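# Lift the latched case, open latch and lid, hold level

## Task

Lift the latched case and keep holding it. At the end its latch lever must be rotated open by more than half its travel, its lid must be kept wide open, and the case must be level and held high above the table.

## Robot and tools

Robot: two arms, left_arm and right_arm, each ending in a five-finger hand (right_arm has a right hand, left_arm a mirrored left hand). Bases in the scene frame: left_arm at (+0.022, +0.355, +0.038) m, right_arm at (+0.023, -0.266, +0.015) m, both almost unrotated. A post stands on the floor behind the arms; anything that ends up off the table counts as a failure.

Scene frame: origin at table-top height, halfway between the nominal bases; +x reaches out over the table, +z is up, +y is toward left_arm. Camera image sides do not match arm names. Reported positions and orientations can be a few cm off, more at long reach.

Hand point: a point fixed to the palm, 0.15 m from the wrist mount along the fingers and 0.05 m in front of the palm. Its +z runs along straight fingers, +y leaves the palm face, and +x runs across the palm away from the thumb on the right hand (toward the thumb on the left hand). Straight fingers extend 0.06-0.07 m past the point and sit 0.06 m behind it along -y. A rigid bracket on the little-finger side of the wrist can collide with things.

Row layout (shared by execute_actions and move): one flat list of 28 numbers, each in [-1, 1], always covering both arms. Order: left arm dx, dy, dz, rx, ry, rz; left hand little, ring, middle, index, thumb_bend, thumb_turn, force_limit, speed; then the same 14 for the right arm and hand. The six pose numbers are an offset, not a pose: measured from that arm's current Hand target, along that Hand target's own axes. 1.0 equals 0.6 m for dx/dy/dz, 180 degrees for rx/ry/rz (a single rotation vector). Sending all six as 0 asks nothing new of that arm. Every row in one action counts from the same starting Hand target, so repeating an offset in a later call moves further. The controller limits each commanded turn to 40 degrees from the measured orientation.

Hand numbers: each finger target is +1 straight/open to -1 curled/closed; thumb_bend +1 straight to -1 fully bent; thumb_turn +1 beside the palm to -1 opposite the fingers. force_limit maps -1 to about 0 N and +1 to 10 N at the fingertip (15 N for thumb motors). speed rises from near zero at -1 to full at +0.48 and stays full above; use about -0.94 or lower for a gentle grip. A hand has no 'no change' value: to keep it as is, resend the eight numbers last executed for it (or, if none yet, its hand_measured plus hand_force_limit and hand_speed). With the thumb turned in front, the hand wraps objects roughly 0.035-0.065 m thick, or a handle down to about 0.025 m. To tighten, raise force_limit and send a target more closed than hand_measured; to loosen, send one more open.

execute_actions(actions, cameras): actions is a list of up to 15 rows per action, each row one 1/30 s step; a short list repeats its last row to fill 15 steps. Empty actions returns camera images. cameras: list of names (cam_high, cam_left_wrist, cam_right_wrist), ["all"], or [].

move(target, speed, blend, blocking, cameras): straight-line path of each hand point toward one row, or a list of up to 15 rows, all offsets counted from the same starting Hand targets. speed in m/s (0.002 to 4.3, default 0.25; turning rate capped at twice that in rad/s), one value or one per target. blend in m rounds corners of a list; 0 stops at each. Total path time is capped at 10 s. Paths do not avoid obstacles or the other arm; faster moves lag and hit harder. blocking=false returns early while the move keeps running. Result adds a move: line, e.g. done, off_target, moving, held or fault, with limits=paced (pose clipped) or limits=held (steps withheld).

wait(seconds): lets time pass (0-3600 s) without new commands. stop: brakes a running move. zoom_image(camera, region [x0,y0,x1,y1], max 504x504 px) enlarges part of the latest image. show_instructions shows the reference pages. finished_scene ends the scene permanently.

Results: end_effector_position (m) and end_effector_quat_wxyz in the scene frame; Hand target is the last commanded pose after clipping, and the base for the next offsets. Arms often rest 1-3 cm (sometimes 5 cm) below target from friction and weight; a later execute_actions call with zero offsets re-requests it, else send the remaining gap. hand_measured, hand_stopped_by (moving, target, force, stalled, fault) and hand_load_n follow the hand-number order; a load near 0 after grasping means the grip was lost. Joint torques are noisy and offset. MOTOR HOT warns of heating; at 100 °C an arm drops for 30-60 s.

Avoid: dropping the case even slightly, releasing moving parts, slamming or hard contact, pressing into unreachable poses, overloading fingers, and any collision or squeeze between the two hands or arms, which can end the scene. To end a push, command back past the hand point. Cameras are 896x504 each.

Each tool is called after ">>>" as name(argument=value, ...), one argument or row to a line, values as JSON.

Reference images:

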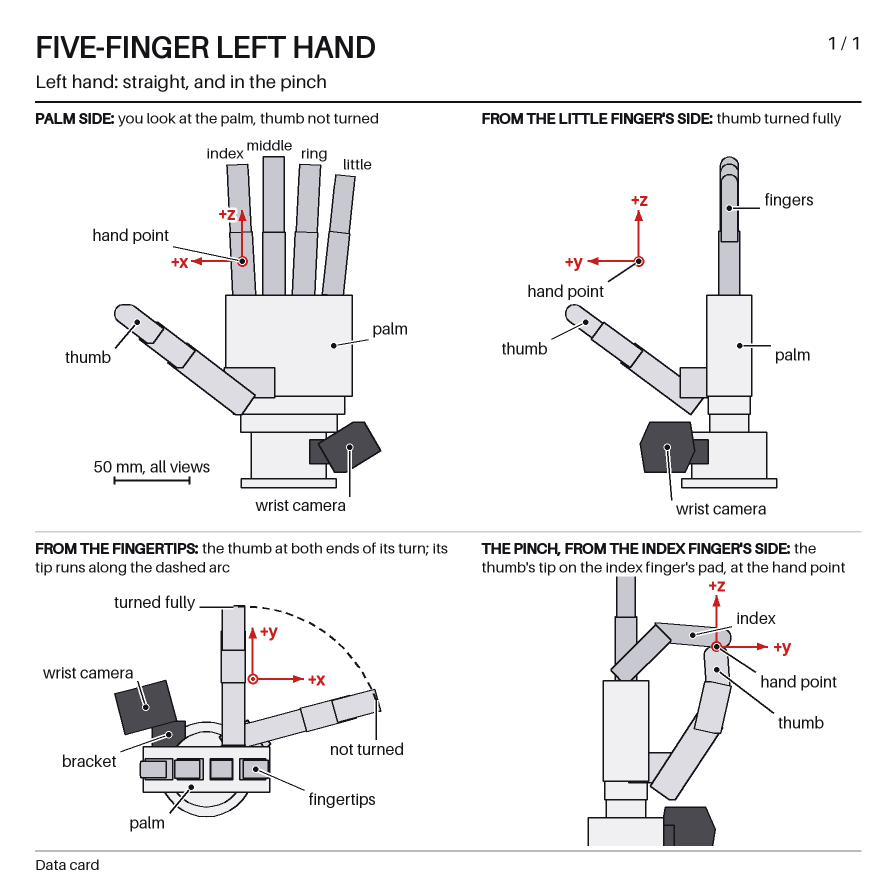

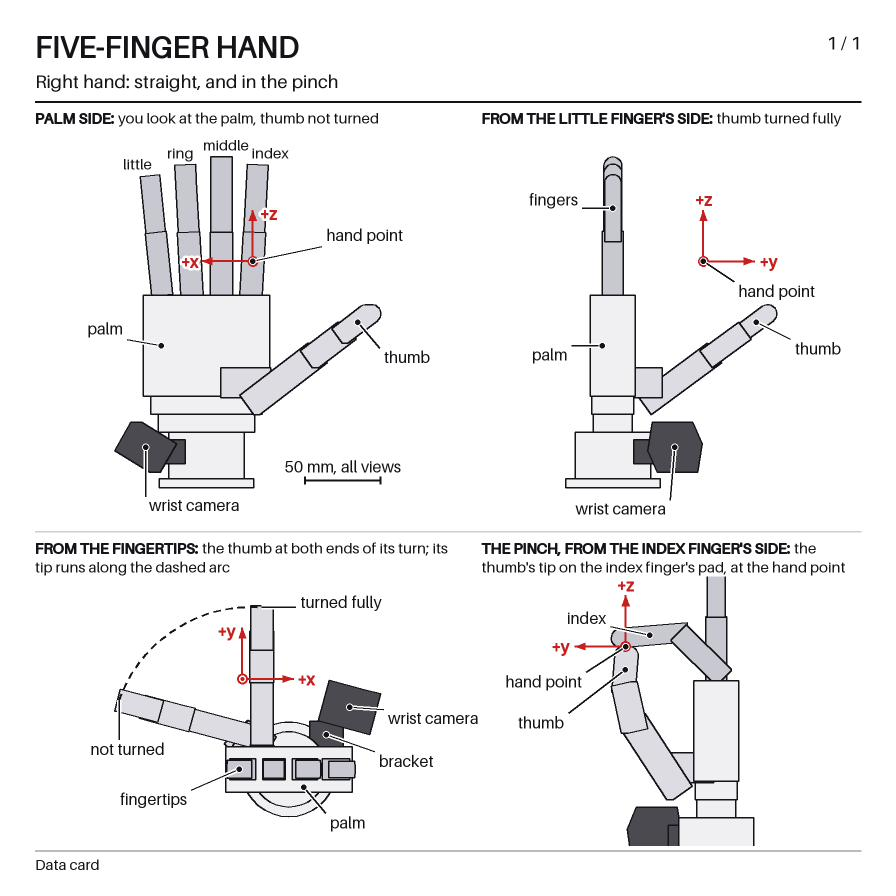

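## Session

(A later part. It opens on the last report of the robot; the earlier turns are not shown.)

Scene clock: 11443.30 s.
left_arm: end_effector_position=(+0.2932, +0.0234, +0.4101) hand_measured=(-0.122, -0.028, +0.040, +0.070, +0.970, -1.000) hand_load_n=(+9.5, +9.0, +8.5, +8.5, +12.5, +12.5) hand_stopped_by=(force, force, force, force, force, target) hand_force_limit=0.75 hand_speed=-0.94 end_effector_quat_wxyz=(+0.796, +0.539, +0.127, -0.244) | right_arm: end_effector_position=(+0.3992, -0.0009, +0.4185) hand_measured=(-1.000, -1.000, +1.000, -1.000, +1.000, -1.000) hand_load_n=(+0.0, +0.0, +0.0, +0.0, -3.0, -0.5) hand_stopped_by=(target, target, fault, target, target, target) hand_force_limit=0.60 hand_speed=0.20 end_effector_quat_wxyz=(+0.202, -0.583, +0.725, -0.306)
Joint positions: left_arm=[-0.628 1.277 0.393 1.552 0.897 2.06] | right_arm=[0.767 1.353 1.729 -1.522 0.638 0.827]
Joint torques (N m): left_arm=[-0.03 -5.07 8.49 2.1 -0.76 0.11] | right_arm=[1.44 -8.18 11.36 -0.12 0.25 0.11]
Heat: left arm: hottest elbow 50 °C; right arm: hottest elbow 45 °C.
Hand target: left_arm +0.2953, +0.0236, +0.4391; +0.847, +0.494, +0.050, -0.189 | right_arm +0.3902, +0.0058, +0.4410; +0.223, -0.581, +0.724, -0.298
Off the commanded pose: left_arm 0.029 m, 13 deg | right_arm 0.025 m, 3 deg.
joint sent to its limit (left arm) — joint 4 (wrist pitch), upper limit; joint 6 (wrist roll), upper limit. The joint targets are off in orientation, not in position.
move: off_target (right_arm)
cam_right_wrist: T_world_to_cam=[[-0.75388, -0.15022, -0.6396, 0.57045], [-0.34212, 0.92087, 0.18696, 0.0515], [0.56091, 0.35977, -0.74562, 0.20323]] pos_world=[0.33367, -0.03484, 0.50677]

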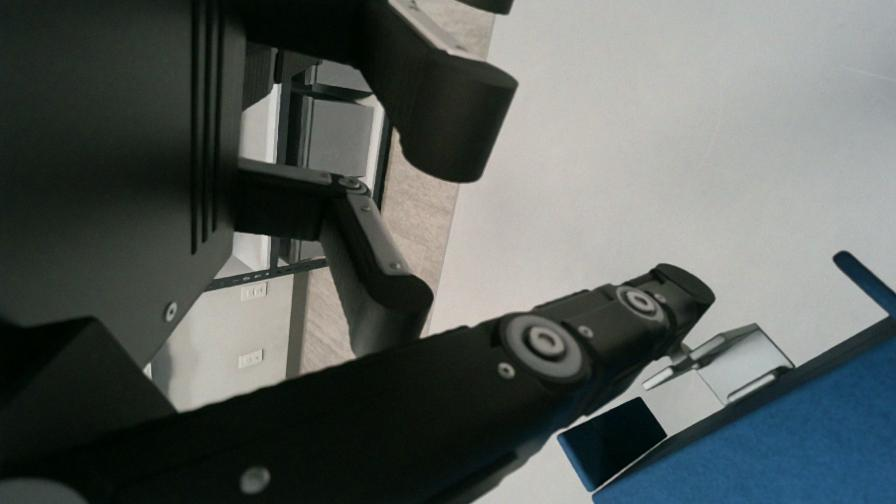

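>>> zoom_image(
  camera="cam_right_wrist",
  region=[660, 310, 800, 410],
)

Scaled by 3.600 from the camera's image (finer frame: 1280x720).

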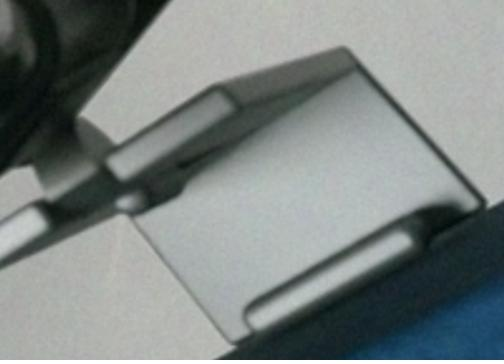

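>>> move(
  target=[
    [0,0,0,0,0,0,-0.78,-0.78,-0.68,-0.68,0.5,-1,0.75,-0.94,0.0103,-0.0263,0.0255,0,0,0,-1,-1,1,-1,1,-1,0.6,0.2],
    [0,0,0,0,0,0,-0.78,-0.78,-0.68,-0.68,0.5,-1,0.75,-0.94,0.2625,-0.2085,-0.0577,0,0,0,-1,-1,1,-1,1,-1,0.6,0.2],
  ],
  speed=[0.05, 0.2],
  blend=0.01,
  cameras=["cam_right_wrist"],
)

Scene clock: 11799.27 s.
left_arm: end_effector_position=(+0.2937, +0.0239, +0.4107) hand_measured=(-0.122, -0.028, +0.040, +0.070, +0.970, -1.000) hand_load_n=(+9.0, +8.5, +8.0, +9.0, +13.0, +13.0) hand_stopped_by=(force, force, force, force, force, target) hand_force_limit=0.75 hand_speed=-0.94 end_effector_quat_wxyz=(+0.797, +0.538, +0.128, -0.242) | right_arm: end_effector_position=(+0.4219, -0.1564, +0.5455) hand_measured=(-1.000, -1.000, +1.000, -1.000, +1.000, -1.000) hand_load_n=(+0.0, +0.0, +0.0, +0.5, +0.0, +0.0) hand_stopped_by=(target, target, fault, target, target, target) hand_force_limit=0.60 hand_speed=0.20 end_effector_quat_wxyz=(+0.219, -0.580, +0.727, -0.294)
Joint positions: left_arm=[-0.628 1.277 0.393 1.553 0.893 2.061] | right_arm=[0.343 1.328 2.07 -1.652 0.389 0.42]
Joint torques (N m): left_arm=[-0.15 -5.25 8.43 2.1 -0.59 0.11] | right_arm=[-1.03 -5.07 9.52 0.29 0.21 -0.12]
Heat: left arm: hottest elbow 50 °C; right arm: hottest elbow 47 °C.
Hand target: left_arm +0.2954, +0.0236, +0.4391; +0.847, +0.494, +0.050, -0.189 | right_arm +0.4199, -0.1600, +0.5560; +0.223, -0.581, +0.724, -0.298
Off the commanded pose: left_arm 0.028 m, 13 deg | right_arm 0.011 m, 1 deg.
joint sent to its limit (left arm) — joint 4 (wrist pitch), upper limit; joint 6 (wrist roll), upper limit. The joint targets are off in orientation, not in position.
move: off_target (right_arm)
cam_right_wrist: T_world_to_cam=[[-0.74512, -0.13062, -0.65401, 0.65273], [-0.3512, 0.9105, 0.21827, 0.16383], [0.56697, 0.39233, -0.72431, 0.33201]] pos_world=[0.35566, -0.19417, 0.63161]

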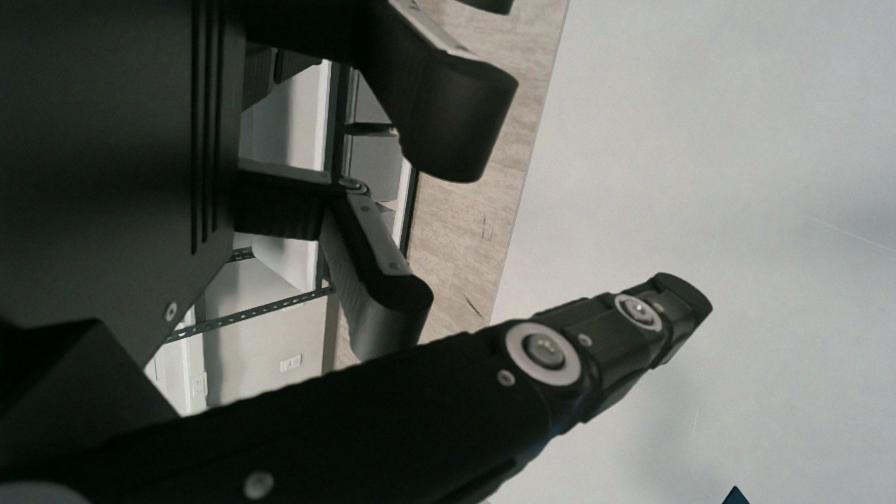

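>>> move(
  target=[0,0,0,0,0,0,-0.78,-0.78,-0.68,-0.68,0.5,-1,0.75,-0.94,0.0934,-0.0196,0.0355,0.0114,0.0999,-0.4387,-1,-1,1,-1,1,-1,0.6,0.2],
  speed=0.25,
  cameras=["cam_right_wrist"],
)

Scene clock: 11854.63 s.
left_arm: end_effector_position=(+0.2937, +0.0239, +0.4107) hand_measured=(-0.122, -0.028, +0.040, +0.070, +0.970, -1.000) hand_load_n=(+9.0, +8.5, +8.0, +9.0, +13.0, +13.0) hand_stopped_by=(force, force, force, force, force, target) hand_force_limit=0.75 hand_speed=-0.94 end_effector_quat_wxyz=(+0.797, +0.538, +0.128, -0.242) | right_arm: end_effector_position=(+0.4312, -0.2236, +0.5432) hand_measured=(-1.000, -1.000, +1.000, -1.000, +1.000, -1.000) hand_load_n=(+0.0, +0.0, +0.0, +0.0, +0.0, +0.0) hand_stopped_by=(target, target, fault, target, target, target) hand_force_limit=0.60 hand_speed=0.20 end_effector_quat_wxyz=(+0.123, +0.856, -0.216, +0.453)
Joint positions: left_arm=[-0.628 1.277 0.393 1.553 0.893 2.061] | right_arm=[0.505 1.299 1.867 -1.467 0.775 -0.867]
Joint torques (N m): left_arm=[0.21 -5.13 8.43 2.03 -0.59 0.1] | right_arm=[0.62 -6.77 7.73 1.44 0.53 -0.21]
Heat: left arm: hottest elbow 50 °C; right arm: hottest elbow 45 °C.
Hand target: left_arm +0.2954, +0.0236, +0.4391; +0.847, +0.494, +0.050, -0.189 | right_arm +0.4298, -0.2201, +0.5501; +0.114, +0.853, -0.210, +0.464
Off the commanded pose: left_arm 0.028 m, 13 deg | right_arm 0.008 m, 2 deg.
joint sent to its limit (left arm) — joint 4 (wrist pitch), upper limit; joint 6 (wrist roll), upper limit. The joint targets are off in orientation, not in position.
move: done
cam_right_wrist: T_world_to_cam=[[-0.31393, -0.91737, 0.24471, -0.20072], [-0.91058, 0.21792, -0.35122, 0.62451], [0.26887, -0.33309, -0.90375, 0.41525]] pos_world=[0.394, -0.18192, 0.64374]

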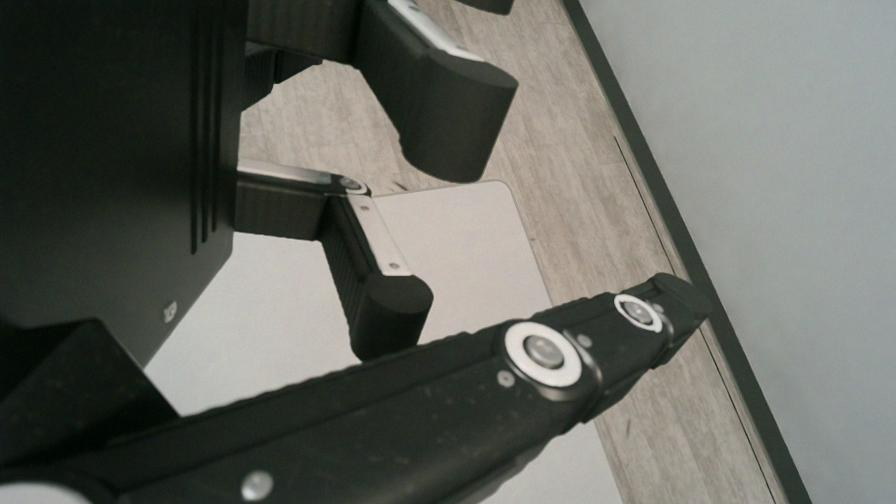

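>>> move(
  target=[0.2434,-0.0215,0.165,0,0,0,-0.78,-0.78,-0.68,-0.68,0.5,-1,0.75,-0.94,0,0,0,0,0,0,-1,-1,1,-1,1,-1,0.6,0.2],
  speed=0.08,
  cameras=["all"],
)

Scene clock: 11864.07 s.
left_arm: end_effector_position=(+0.4157, -0.1015, +0.4153) hand_measured=(-0.122, -0.028, +0.040, +0.070, +0.970, -1.000) hand_load_n=(+9.5, +8.5, +8.5, +9.0, +12.5, +13.0) hand_stopped_by=(force, force, force, force, force, target) hand_force_limit=0.75 hand_speed=-0.94 end_effector_quat_wxyz=(+0.808, +0.521, +0.106, -0.252) | right_arm: end_effector_position=(+0.4312, -0.2236, +0.5432) hand_measured=(-1.000, -1.000, +1.000, -1.000, +1.000, -1.000) hand_load_n=(+0.0, +0.0, +0.0, +0.0, +0.0, +0.5) hand_stopped_by=(target, target, fault, target, target, target) hand_force_limit=0.60 hand_speed=0.20 end_effector_quat_wxyz=(+0.123, +0.856, -0.216, +0.453)
Joint positions: left_arm=[-0.694 1.726 0.888 1.553 0.847 2.061] | right_arm=[0.505 1.299 1.867 -1.467 0.775 -0.868]
Joint torques (N m): left_arm=[-0.32 -10.64 8.59 2.02 -0.58 0.1] | right_arm=[0.62 -6.71 7.72 1.44 0.53 -0.16]
Heat: left arm: hottest elbow 49 °C; right arm: hottest elbow 44 °C.
Hand target: left_arm +0.4152, -0.1065, +0.4391; +0.847, +0.494, +0.050, -0.189 | right_arm +0.4298, -0.2201, +0.5501; +0.114, +0.853, -0.210, +0.464
Off the commanded pose: left_arm 0.024 m, 11 deg | right_arm 0.008 m, 2 deg.
joint sent to its limit (left arm) — joint 4 (wrist pitch), upper limit; joint 6 (wrist roll), upper limit. The joint targets are off in orientation, not in position.
move: off_target (left_arm)
cam_left_wrist: T_world_to_cam=[[-0.33903, -0.37539, -0.86264, 0.45292], [0.83515, 0.30205, -0.45967, -0.12873], [0.43311, -0.87627, 0.2111, -0.24389]] pos_world=[0.36669, -0.00481, 0.38301]
cam_right_wrist: T_world_to_cam=[[-0.31353, -0.91735, 0.24529, -0.20125], [-0.91075, 0.21739, -0.3511, 0.6244], [0.26876, -0.33348, -0.90364, 0.41515]] pos_world=[0.394, -0.18192, 0.64374]

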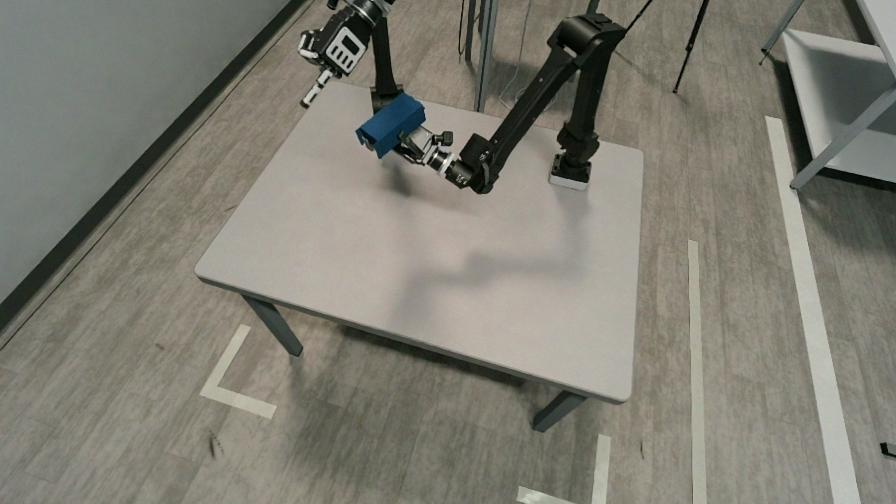

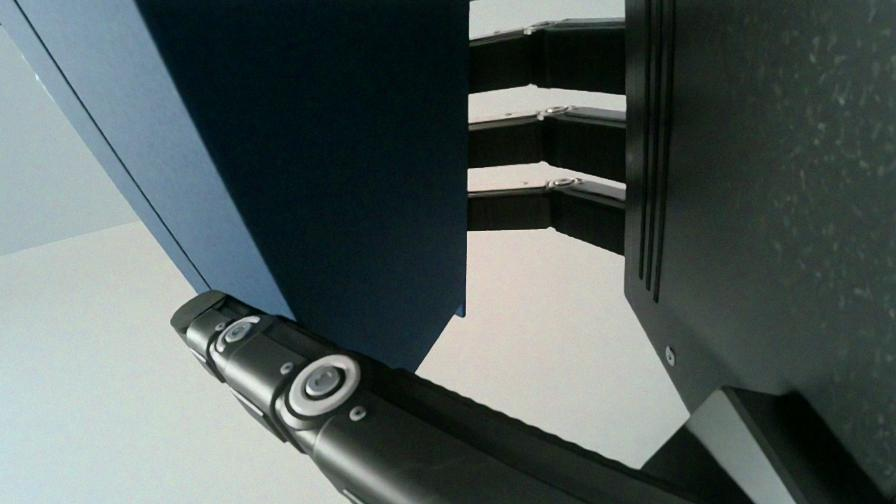

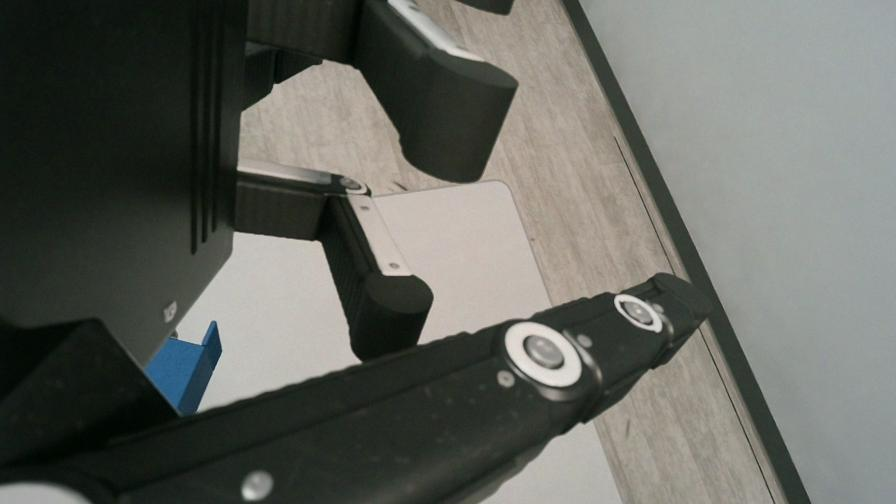

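>>> move(
  target=[0,0,0,0,0,0,-0.78,-0.78,-0.68,-0.68,0.5,-1,0.75,-0.94,0,0,0,0,0,0,-1,-1,1,1,1,-1,0.6,0.2],
  speed=0.08,
  cameras=["cam_right_wrist"],
)

Scene clock: 11883.93 s.
left_arm: end_effector_position=(+0.4157, -0.1015, +0.4153) hand_measured=(-0.122, -0.028, +0.040, +0.070, +0.970, -1.000) hand_load_n=(+9.0, +8.5, +8.5, +9.0, +12.5, +13.0) hand_stopped_by=(force, force, force, force, force, target) hand_force_limit=0.75 hand_speed=-0.94 end_effector_quat_wxyz=(+0.808, +0.521, +0.106, -0.252) | right_arm: end_effector_position=(+0.4312, -0.2236, +0.5432) hand_measured=(-1.000, -1.000, +1.000, +1.000, +1.000, -1.000) hand_load_n=(+0.0, +0.0, +0.5, +0.0, +0.0, +0.0) hand_stopped_by=(target, target, fault, target, target, target) hand_force_limit=0.60 hand_speed=0.20 end_effector_quat_wxyz=(+0.124, +0.856, -0.216, +0.453)
Joint positions: left_arm=[-0.694 1.726 0.888 1.553 0.847 2.061] | right_arm=[0.505 1.299 1.867 -1.467 0.775 -0.868]
Joint torques (N m): left_arm=[-0.56 -10.64 8.79 2.03 -0.56 0.11] | right_arm=[0.73 -6.89 7.72 1.42 0.54 -0.16]
Heat: left arm: hottest elbow 49 °C; right arm: hottest elbow 43 °C.
Hand target: left_arm +0.4152, -0.1065, +0.4391; +0.847, +0.494, +0.050, -0.189 | right_arm +0.4298, -0.2201, +0.5501; +0.114, +0.853, -0.210, +0.464
Off the commanded pose: left_arm 0.024 m, 11 deg | right_arm 0.008 m, 2 deg.
joint sent to its limit (left arm) — joint 4 (wrist pitch), upper limit; joint 6 (wrist roll), upper limit. The joint targets are off in orientation, not in position.
move: done
cam_right_wrist: T_world_to_cam=[[-0.3133, -0.91736, 0.24553, -0.2015], [-0.91086, 0.21713, -0.35099, 0.62433], [0.26868, -0.33361, -0.90361, 0.41514]] pos_world=[0.394, -0.18192, 0.64374]

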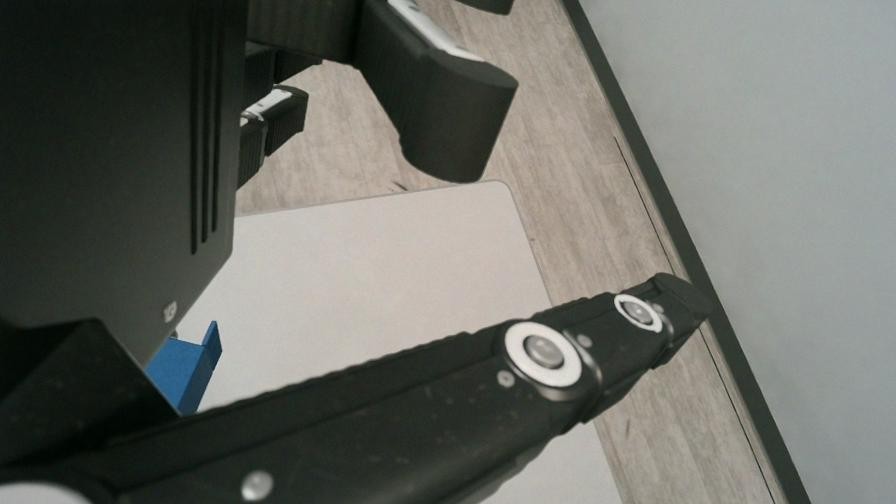

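>>> zoom_image(
  camera="cam_right_wrist",
  region=[160, 60, 360, 200],
)

>>> zoom_image(
  camera="cam_right_wrist",
  region=[130, 290, 270, 430],
)

Scaled by 2.520 from the camera's image (finer frame: 1280x720).

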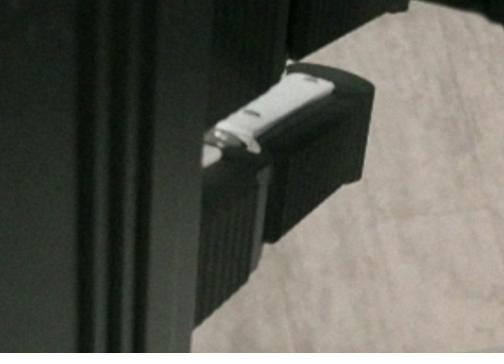

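Scaled by 3.600 from the camera's image (finer frame: 1280x720).

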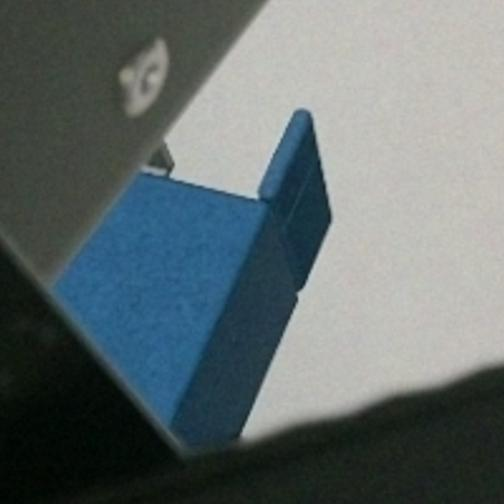

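>>> move(
  target=[0,0,0,0,0,0,-0.78,-0.78,-0.68,-0.68,0.5,-1,0.75,-0.94,-0.1192,-0.0728,-0.0945,-0.011,-0.0226,0.0039,-1,-1,1,1,1,-1,0.6,0.2],
  speed=0.08,
  cameras=["all"],
)

Scene clock: 11922.50 s.
left_arm: end_effector_position=(+0.4157, -0.1015, +0.4153) hand_measured=(-0.122, -0.028, +0.040, +0.070, +0.970, -1.000) hand_load_n=(+9.0, +8.5, +8.0, +8.5, +12.5, +12.5) hand_stopped_by=(force, force, force, force, force, target) hand_force_limit=0.75 hand_speed=-0.94 end_effector_quat_wxyz=(+0.808, +0.521, +0.106, -0.252) | right_arm: end_effector_position=(+0.3772, -0.1426, +0.5179) hand_measured=(-1.000, -1.000, +1.000, +1.000, +1.000, -1.000) hand_load_n=(+0.0, +0.0, +0.0, +0.0, -0.5, +0.5) hand_stopped_by=(target, target, fault, target, target, target) hand_force_limit=0.60 hand_speed=0.20 end_effector_quat_wxyz=(+0.111, +0.865, -0.217, +0.439)
Joint positions: left_arm=[-0.694 1.726 0.888 1.553 0.847 2.061] | right_arm=[0.764 1.331 1.867 -1.694 0.872 -0.521]
Joint torques (N m): left_arm=[-0.85 -10.52 8.79 1.99 -0.55 0.11] | right_arm=[0.26 -6.3 8.14 -0.06 0.77 0.11]
Heat: left arm: hottest elbow 49 °C; right arm: hottest elbow 42 °C.
Hand target: left_arm +0.4152, -0.1065, +0.4391; +0.847, +0.494, +0.050, -0.189 | right_arm +0.3736, -0.1413, +0.5209; +0.119, +0.866, -0.227, +0.430
Off the commanded pose: left_arm 0.024 m, 11 deg | right_arm 0.005 m, 2 deg.
joint sent to its limit (left arm) — joint 4 (wrist pitch), upper limit; joint 6 (wrist roll), upper limit. The joint targets are off in orientation, not in position.
joint sent to its limit (right arm) — joint 4 (wrist pitch), lower limit. The joint targets still meet the commanded pose.
move: done
cam_left_wrist: T_world_to_cam=[[-0.33903, -0.37539, -0.86264, 0.45292], [0.83515, 0.30205, -0.45967, -0.12873], [0.43311, -0.87627, 0.2111, -0.24389]] pos_world=[0.36669, -0.00481, 0.38301]
cam_right_wrist: T_world_to_cam=[[-0.29923, -0.9272, 0.22529, -0.1341], [-0.92126, 0.21926, -0.32126, 0.53756], [0.24847, -0.30368, -0.9198, 0.45409]] pos_world=[0.34227, -0.1043, 0.62058]

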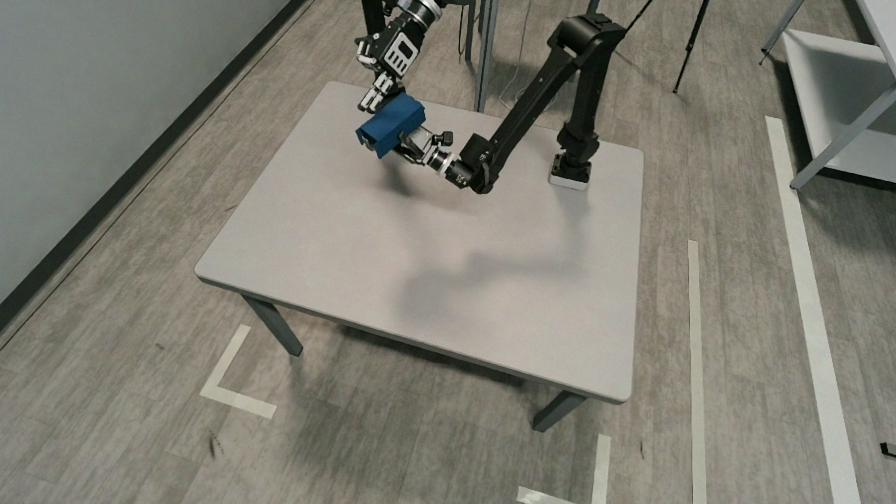

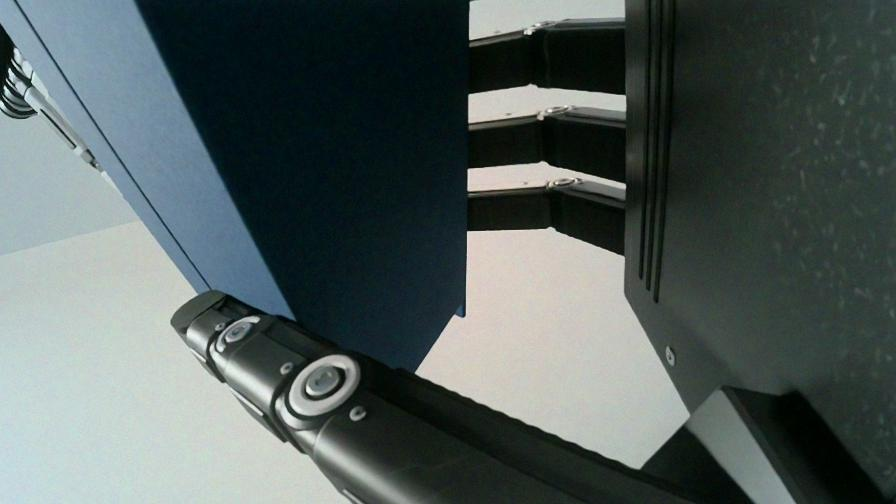

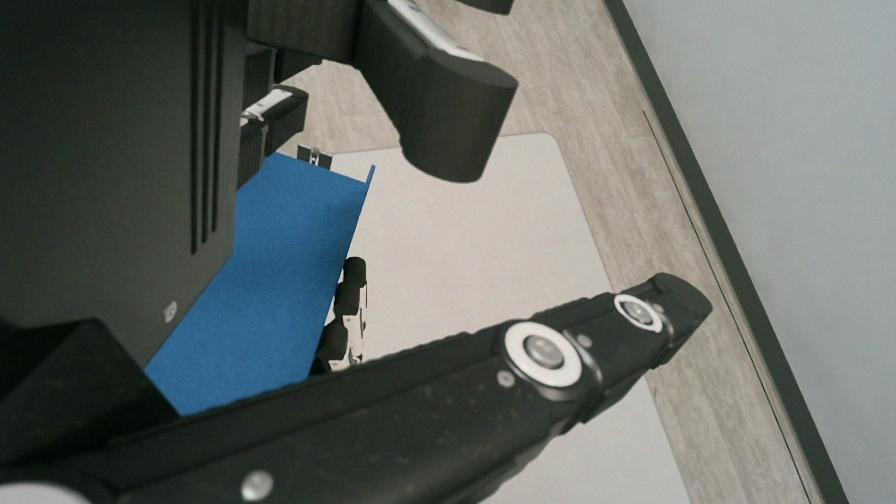

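>>> zoom_image(
  camera="cam_right_wrist",
  region=[220, 70, 400, 200],
)

Scaled by 2.800 from the camera's image (finer frame: 1280x720).

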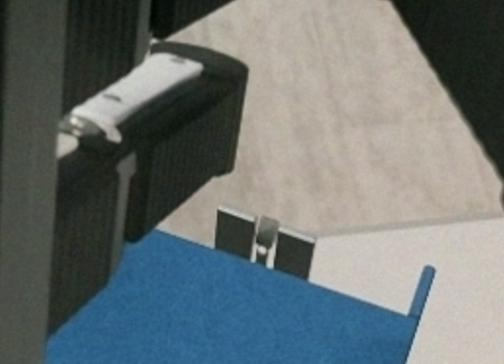

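>>> move(
  target=[0,0,0,0,0,0,-0.78,-0.78,-0.68,-0.68,0.5,-1,0.75,-0.94,-0.0175,-0.0067,0.0415,0,0,0,-1,-1,1,1,1,-1,0.6,0.2],
  speed=0.04,
  cameras=["cam_right_wrist"],
)

>>> zoom_image(
  camera="cam_right_wrist",
  region=[220, 60, 400, 190],
)

Scene clock: 11982.53 s.
left_arm: end_effector_position=(+0.4157, -0.1015, +0.4153) hand_measured=(-0.122, -0.028, +0.040, +0.070, +0.970, -1.000) hand_load_n=(+9.0, +8.5, +8.5, +8.5, +13.0, +13.0) hand_stopped_by=(force, force, force, force, force, target) hand_force_limit=0.75 hand_speed=-0.94 end_effector_quat_wxyz=(+0.808, +0.521, +0.106, -0.252) | right_arm: end_effector_position=(+0.3816, -0.1451, +0.4992) hand_measured=(-1.000, -1.000, +1.000, +1.000, +1.000, -1.000) hand_load_n=(+0.5, +0.0, +0.0, +0.0, +0.0, +0.0) hand_stopped_by=(target, target, fault, target, target, target) hand_force_limit=0.60 hand_speed=0.20 end_effector_quat_wxyz=(+0.122, +0.868, -0.219, +0.428)
Joint positions: left_arm=[-0.694 1.726 0.888 1.553 0.847 2.061] | right_arm=[0.746 1.331 1.816 -1.672 0.861 -0.52]
Joint torques (N m): left_arm=[-0.62 -10.7 8.61 2.07 -0.54 0.12] | right_arm=[-1.32 -5.77 7.79 0.87 0.6 -0.01]
Heat: left arm: hottest elbow 49 °C; right arm: hottest elbow 41 °C.
Hand target: left_arm +0.4152, -0.1065, +0.4391; +0.847, +0.494, +0.050, -0.189 | right_arm +0.3873, -0.1447, +0.4975; +0.118, +0.866, -0.227, +0.430
Off the commanded pose: left_arm 0.024 m, 11 deg | right_arm 0.006 m, 1 deg.
joint sent to its limit (left arm) — joint 4 (wrist pitch), upper limit; joint 6 (wrist roll), upper limit. The joint targets are off in orientation, not in position.
move: done
cam_right_wrist: T_world_to_cam=[[-0.3061, -0.9203, 0.24363, -0.13642], [-0.92639, 0.229, -0.29892, 0.52833], [0.21931, -0.3172, -0.92265, 0.44556]] pos_world=[0.34997, -0.1052, 0.60227]

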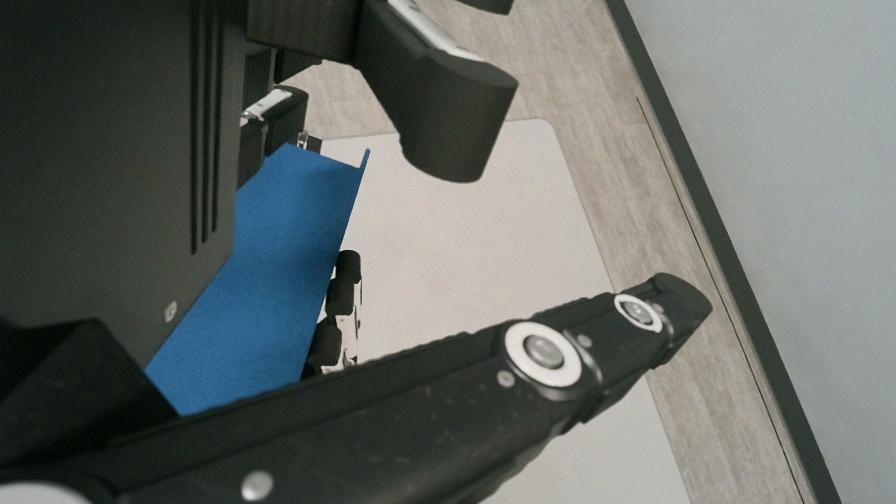

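Scaled by 2.800 from the camera's image (finer frame: 1280x720).

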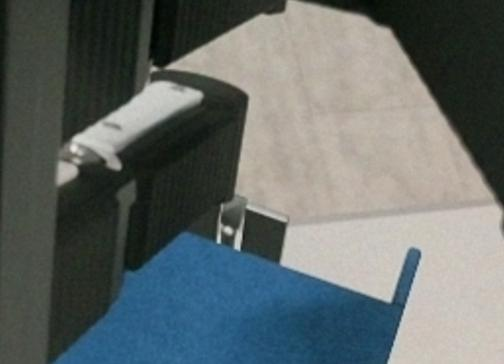

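>>> move(
  target=[0,0,0,0,0,0,-0.78,-0.78,-0.68,-0.68,0.5,-1,0.75,-0.94,-0.0142,-0.0068,0.0277,0,0,0,-1,-1,1,1,1,-1,0.6,0.2],
  speed=0.03,
  cameras=["cam_right_wrist"],
)

>>> zoom_image(
  camera="cam_right_wrist",
  region=[220, 60, 400, 190],
)

Scene clock: 12003.83 s.
left_arm: end_effector_position=(+0.4157, -0.1015, +0.4153) hand_measured=(-0.122, -0.028, +0.040, +0.070, +0.970, -1.000) hand_load_n=(+9.5, +8.5, +8.5, +8.5, +12.5, +13.0) hand_stopped_by=(force, force, force, force, force, target) hand_force_limit=0.75 hand_speed=-0.94 end_effector_quat_wxyz=(+0.808, +0.521, +0.106, -0.252) | right_arm: end_effector_position=(+0.3922, -0.1424, +0.4788) hand_measured=(-1.000, -1.000, +1.000, +1.000, +1.000, -1.000) hand_load_n=(+0.0, +0.0, +0.0, +0.5, +0.0, +0.5) hand_stopped_by=(target, target, fault, target, target, target) hand_force_limit=0.60 hand_speed=0.20 end_effector_quat_wxyz=(+0.121, +0.867, -0.225, +0.427)
Joint positions: left_arm=[-0.694 1.726 0.888 1.553 0.847 2.061] | right_arm=[0.731 1.331 1.758 -1.604 0.855 -0.527]
Joint torques (N m): left_arm=[-0.56 -10.81 8.69 2 -0.54 0.11] | right_arm=[-1.44 -6.71 7.94 0.99 0.6 -0.13]
Heat: left arm: hottest elbow 49 °C; right arm: hottest elbow 41 °C.
Hand target: left_arm +0.4152, -0.1065, +0.4391; +0.847, +0.494, +0.050, -0.189 | right_arm +0.3963, -0.1452, +0.4807; +0.118, +0.866, -0.227, +0.430
Off the commanded pose: left_arm 0.024 m, 11 deg | right_arm 0.005 m, 1 deg.
joint sent to its limit (left arm) — joint 4 (wrist pitch), upper limit; joint 6 (wrist roll), upper limit. The joint targets are off in orientation, not in position.
move: done
cam_right_wrist: T_world_to_cam=[[-0.31448, -0.91896, 0.23793, -0.11947], [-0.92417, 0.23916, -0.29783, 0.53146], [0.21679, -0.31355, -0.92449, 0.42765]] pos_world=[0.36088, -0.1028, 0.58208]

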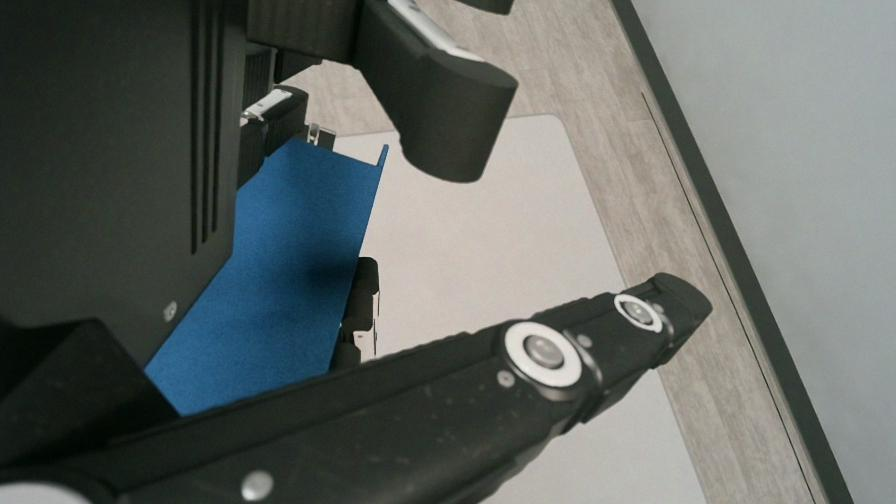

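Scaled by 2.800 from the camera's image (finer frame: 1280x720).

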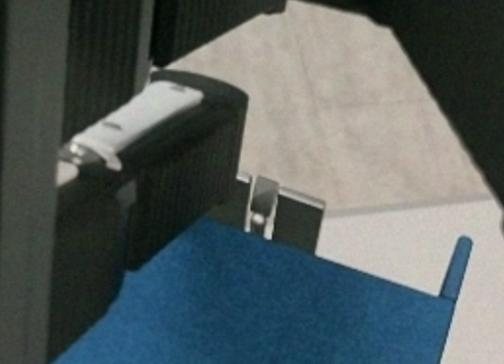

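>>> move(
  target=[0,0,0,0,0,0,-0.78,-0.78,-0.68,-0.68,0.5,-1,0.75,-0.94,-0.0027,0.0085,0.0053,0,0,0,-1,-1,1,1,1,-1,0.6,0.2],
  speed=0.03,
  cameras=["cam_right_wrist"],
)

>>> zoom_image(
  camera="cam_right_wrist",
  region=[250, 80, 370, 170],
)

Scene clock: 12022.27 s.
left_arm: end_effector_position=(+0.4157, -0.1015, +0.4153) hand_measured=(-0.122, -0.028, +0.040, +0.070, +0.970, -1.000) hand_load_n=(+9.0, +8.5, +8.0, +8.5, +12.5, +12.5) hand_stopped_by=(force, force, force, force, force, target) hand_force_limit=0.75 hand_speed=-0.94 end_effector_quat_wxyz=(+0.808, +0.521, +0.106, -0.252) | right_arm: end_effector_position=(+0.3939, -0.1456, +0.4721) hand_measured=(-1.000, -1.000, +1.000, +1.000, +1.000, -1.000) hand_load_n=(+0.0, +0.0, +0.0, +0.0, +0.0, +0.5) hand_stopped_by=(target, target, fault, target, target, target) hand_force_limit=0.60 hand_speed=0.20 end_effector_quat_wxyz=(+0.125, +0.869, -0.223, +0.424)
Joint positions: left_arm=[-0.694 1.726 0.888 1.553 0.847 2.061] | right_arm=[0.721 1.326 1.734 -1.586 0.852 -0.54]
Joint velocities: left_arm=[-0.005 -0.005 -0.007 0.007 -0.022 -0.154] | right_arm=[within noise]
Joint torques (N m): left_arm=[-0.56 -10.64 8.81 1.98 -0.56 0.1] | right_arm=[-1.32 -7.53 8.06 1.02 0.59 -0.15]
Heat: left arm: hottest elbow 50 °C; right arm: hottest elbow 41 °C.
Hand target: left_arm +0.4152, -0.1065, +0.4391; +0.847, +0.494, +0.050, -0.189 | right_arm +0.3951, -0.1504, +0.4775; +0.118, +0.866, -0.227, +0.430
Off the commanded pose: left_arm 0.024 m, 11 deg | right_arm 0.007 m, 1 deg.
joint sent to its limit (left arm) — joint 4 (wrist pitch), upper limit; joint 6 (wrist roll), upper limit. The joint targets are off in orientation, not in position.
move: done
cam_right_wrist: T_world_to_cam=[[-0.31326, -0.91701, 0.2469, -0.12476], [-0.92639, 0.23786, -0.29192, 0.52973], [0.20897, -0.32017, -0.92403, 0.42199]] pos_world=[0.36348, -0.1053, 0.57537]

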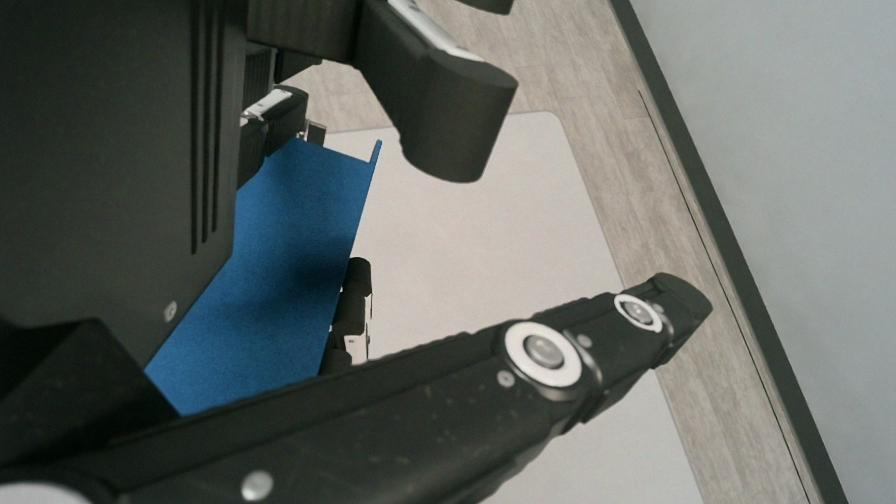

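Scaled by 4.200 from the camera's image (finer frame: 1280x720).

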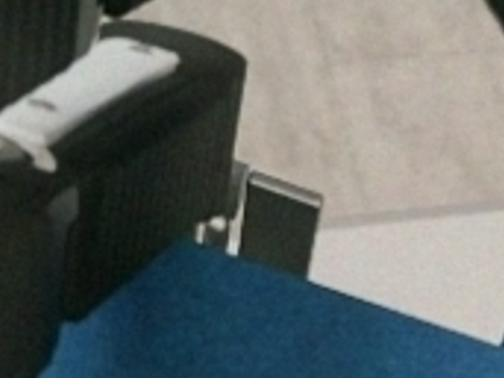

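>>> move(
  target=[0,0,0,0,0,0,-0.78,-0.78,-0.68,-0.68,0.5,-1,0.75,-0.94,-0.0078,0,0.006,0,0,0,-1,-1,1,1,1,-1,0.6,0.2],
  speed=0.03,
  cameras=["cam_right_wrist"],
)

>>> zoom_image(
  camera="cam_right_wrist",
  region=[250, 80, 370, 170],
)

Scene clock: 12040.20 s.
left_arm: end_effector_position=(+0.4156, -0.1020, +0.4146) hand_measured=(-0.122, -0.028, +0.040, +0.070, +0.970, -1.000) hand_load_n=(+9.0, +8.5, +8.5, +9.0, +12.5, +12.5) hand_stopped_by=(force, force, force, force, force, target) hand_force_limit=0.75 hand_speed=-0.94 end_effector_quat_wxyz=(+0.808, +0.522, +0.107, -0.253) | right_arm: end_effector_position=(+0.3939, -0.1460, +0.4681) hand_measured=(-1.000, -1.000, +1.000, +1.000, +1.000, -1.000) hand_load_n=(+0.0, +0.5, +0.0, +0.0, +0.0, +0.0) hand_stopped_by=(target, target, fault, target, target, target) hand_force_limit=0.60 hand_speed=0.20 end_effector_quat_wxyz=(+0.123, +0.868, -0.225, +0.426)
Joint positions: left_arm=[-0.694 1.728 0.888 1.553 0.847 2.061] | right_arm=[0.72 1.317 1.714 -1.567 0.852 -0.54]
Joint torques (N m): left_arm=[-0.73 -10.81 8.7 2.09 -0.57 0.11] | right_arm=[-1.32 -7.18 7.9 0.88 0.57 -0.15]
Heat: left arm: hottest elbow 50 °C; right arm: hottest elbow 42 °C.
Hand target: left_arm +0.4152, -0.1065, +0.4390; +0.847, +0.494, +0.050, -0.190 | right_arm +0.3951, -0.1506, +0.4716; +0.119, +0.866, -0.227, +0.430
Off the commanded pose: left_arm 0.025 m, 11 deg | right_arm 0.006 m, 1 deg.
joint sent to its limit (left arm) — joint 4 (wrist pitch), upper limit; joint 6 (wrist roll), upper limit. The joint targets are off in orientation, not in position.
move: done
cam_right_wrist: T_world_to_cam=[[-0.31527, -0.91791, 0.24093, -0.12073], [-0.92451, 0.23977, -0.29629, 0.53025], [0.2142, -0.31616, -0.92421, 0.41676]] pos_world=[0.36288, -0.1062, 0.57137]

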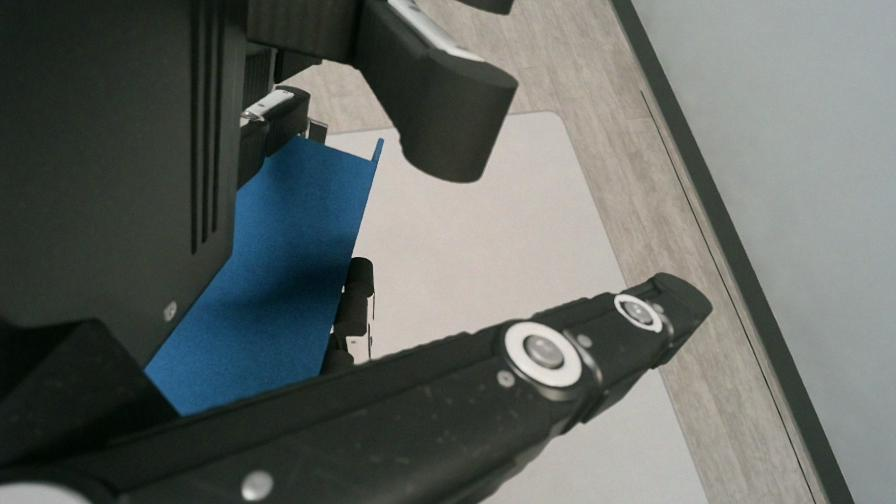

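Scaled by 4.200 from the camera's image (finer frame: 1280x720).

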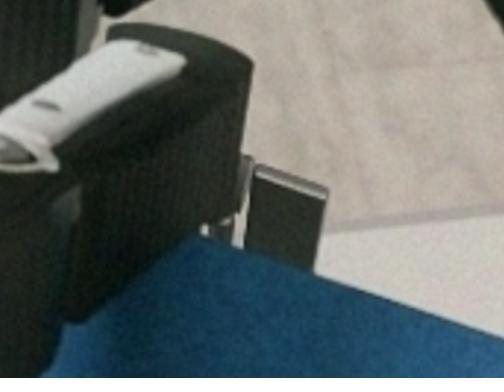

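>>> move(
  target=[0,0,0,0,0,0,-0.78,-0.78,-0.68,-0.68,0.5,-1,0.75,-0.94,0.007,0.0003,0.0112,0,0,0,-1,-1,1,1,1,-1,0.6,0.2],
  speed=0.03,
  cameras=["cam_right_wrist"],
)

>>> zoom_image(
  camera="cam_right_wrist",
  region=[250, 80, 370, 170],
)

Scene clock: 12059.07 s.
left_arm: end_effector_position=(+0.4163, -0.1020, +0.4140) hand_measured=(-0.122, -0.028, +0.040, +0.070, +0.970, -1.000) hand_load_n=(+9.5, +8.5, +8.5, +9.0, +12.5, +13.5) hand_stopped_by=(force, force, force, force, force, target) hand_force_limit=0.75 hand_speed=-0.94 end_effector_quat_wxyz=(+0.808, +0.521, +0.108, -0.253) | right_arm: end_effector_position=(+0.3985, -0.1483, +0.4666) hand_measured=(-1.000, -1.000, +1.000, +1.000, +1.000, -1.000) hand_load_n=(+0.0, +0.0, +0.0, +0.0, +0.0, +0.0) hand_stopped_by=(target, target, fault, target, target, target) hand_force_limit=0.60 hand_speed=0.20 end_effector_quat_wxyz=(+0.122, +0.870, -0.221, +0.424)
Joint positions: left_arm=[-0.694 1.729 0.888 1.553 0.845 2.059] | right_arm=[0.707 1.317 1.71 -1.548 0.84 -0.567]
Joint torques (N m): left_arm=[-0.38 -10.81 8.68 2.14 -0.47 0.12] | right_arm=[-1.85 -7.12 7.99 1.14 0.72 -0.17]
Heat: left arm: hottest elbow 50 °C; right arm: hottest elbow 41 °C.
Hand target: left_arm +0.4152, -0.1065, +0.4391; +0.847, +0.494, +0.050, -0.190 | right_arm +0.4018, -0.1546, +0.4709; +0.118, +0.866, -0.227, +0.430
Off the commanded pose: left_arm 0.025 m, 11 deg | right_arm 0.008 m, 1 deg.
joint sent to its limit (left arm) — joint 4 (wrist pitch), upper limit; joint 6 (wrist roll), upper limit. The joint targets are off in orientation, not in position.
move: done
cam_right_wrist: T_world_to_cam=[[-0.30698, -0.92023, 0.24277, -0.12543], [-0.9281, 0.23299, -0.29043, 0.53232], [0.2107, -0.31447, -0.92559, 0.41608]] pos_world=[0.36787, -0.1086, 0.57017]

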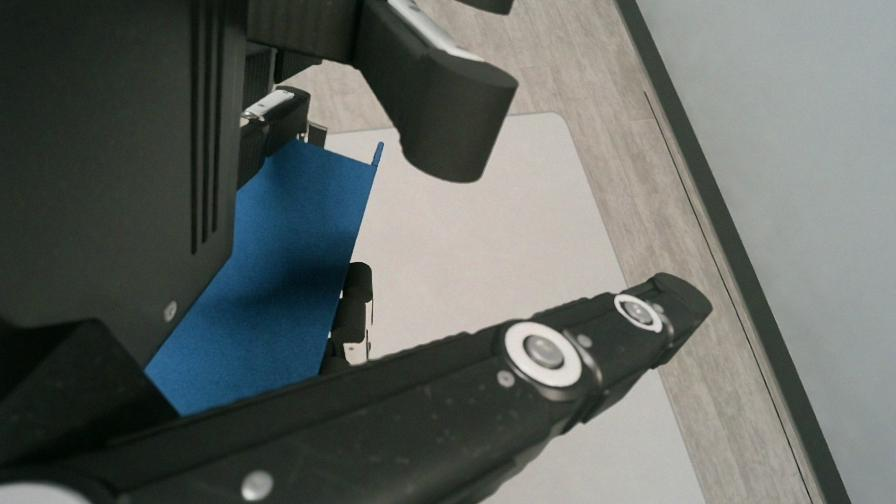

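Scaled by 4.200 from the camera's image (finer frame: 1280x720).

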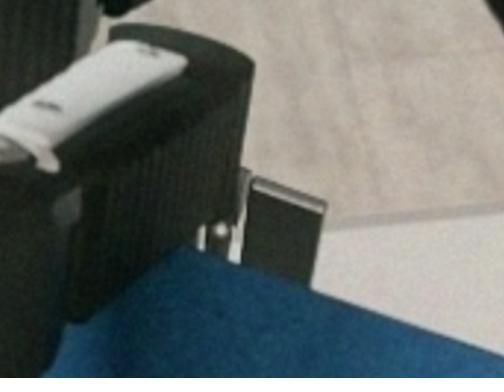

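>>> move(
  target=[0,0,0,0,0,0,-0.78,-0.78,-0.68,-0.68,0.5,-1,0.75,-0.94,0.0087,0.0004,0.014,0,0,0,-1,-1,1,1,1,-1,0.6,0.2],
  speed=0.03,
  cameras=["cam_right_wrist"],
)

>>> zoom_image(
  camera="cam_right_wrist",
  region=[250, 80, 370, 170],
)

Scene clock: 12074.10 s.
left_arm: end_effector_position=(+0.4170, -0.1022, +0.4130) hand_measured=(-0.122, -0.028, +0.040, +0.070, +0.970, -1.000) hand_load_n=(+9.0, +8.5, +8.5, +8.5, +12.5, +13.0) hand_stopped_by=(force, force, force, force, force, target) hand_force_limit=0.75 hand_speed=-0.94 end_effector_quat_wxyz=(+0.807, +0.520, +0.111, -0.255) | right_arm: end_effector_position=(+0.4077, -0.1572, +0.4668) hand_measured=(-1.000, -1.000, +1.000, +1.000, +1.000, -1.000) hand_load_n=(+0.0, +0.0, +0.0, +0.0, +0.0, +0.0) hand_stopped_by=(target, target, fault, target, target, target) hand_force_limit=0.60 hand_speed=0.20 end_effector_quat_wxyz=(+0.123, +0.868, -0.226, +0.425)
Joint positions: left_arm=[-0.694 1.73 0.888 1.553 0.843 2.054] | right_arm=[0.673 1.317 1.707 -1.516 0.832 -0.6]
Joint torques (N m): left_arm=[-0.09 -11.16 8.66 2.04 -0.41 0.17] | right_arm=[-1.03 -7 8.13 1.11 0.57 -0.15]
Heat: left arm: hottest elbow 50 °C; right arm: hottest elbow 41 °C.
Hand target: left_arm +0.4153, -0.1065, +0.4390; +0.847, +0.494, +0.050, -0.189 | right_arm +0.4103, -0.1597, +0.4701; +0.118, +0.866, -0.227, +0.430
Off the commanded pose: left_arm 0.026 m, 12 deg | right_arm 0.005 m, 1 deg.
joint sent to its limit (left arm) — joint 4 (wrist pitch), upper limit; joint 6 (wrist roll), upper limit. The joint targets are off in orientation, not in position.
move: done
cam_right_wrist: T_world_to_cam=[[-0.31693, -0.91738, 0.24076, -0.12553], [-0.92445, 0.24204, -0.29463, 0.54482], [0.21201, -0.31594, -0.92479, 0.41029]] pos_world=[0.37689, -0.1174, 0.57017]

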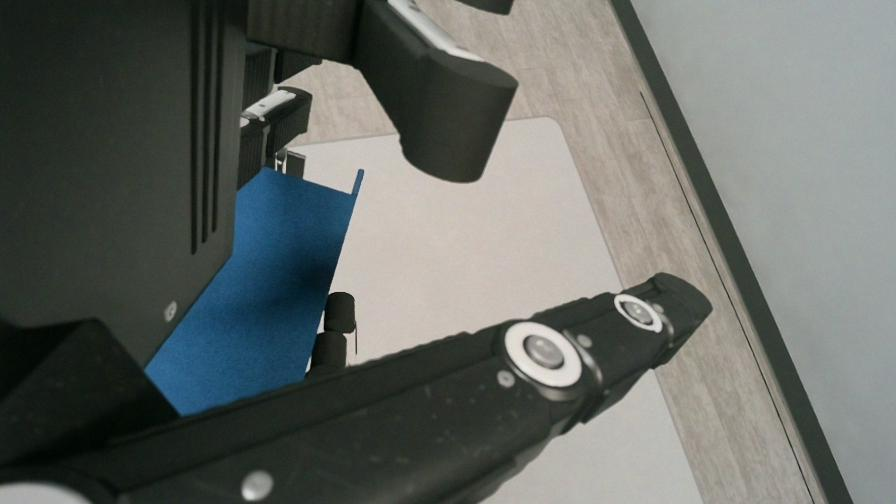

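Scaled by 4.200 from the camera's image (finer frame: 1280x720).

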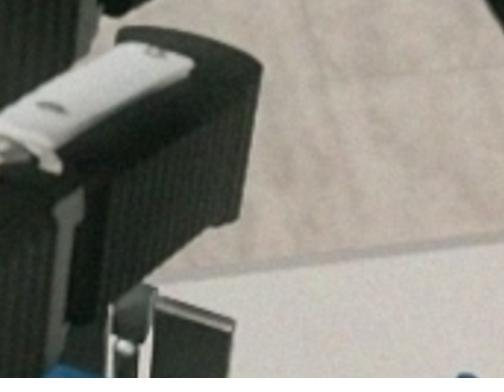

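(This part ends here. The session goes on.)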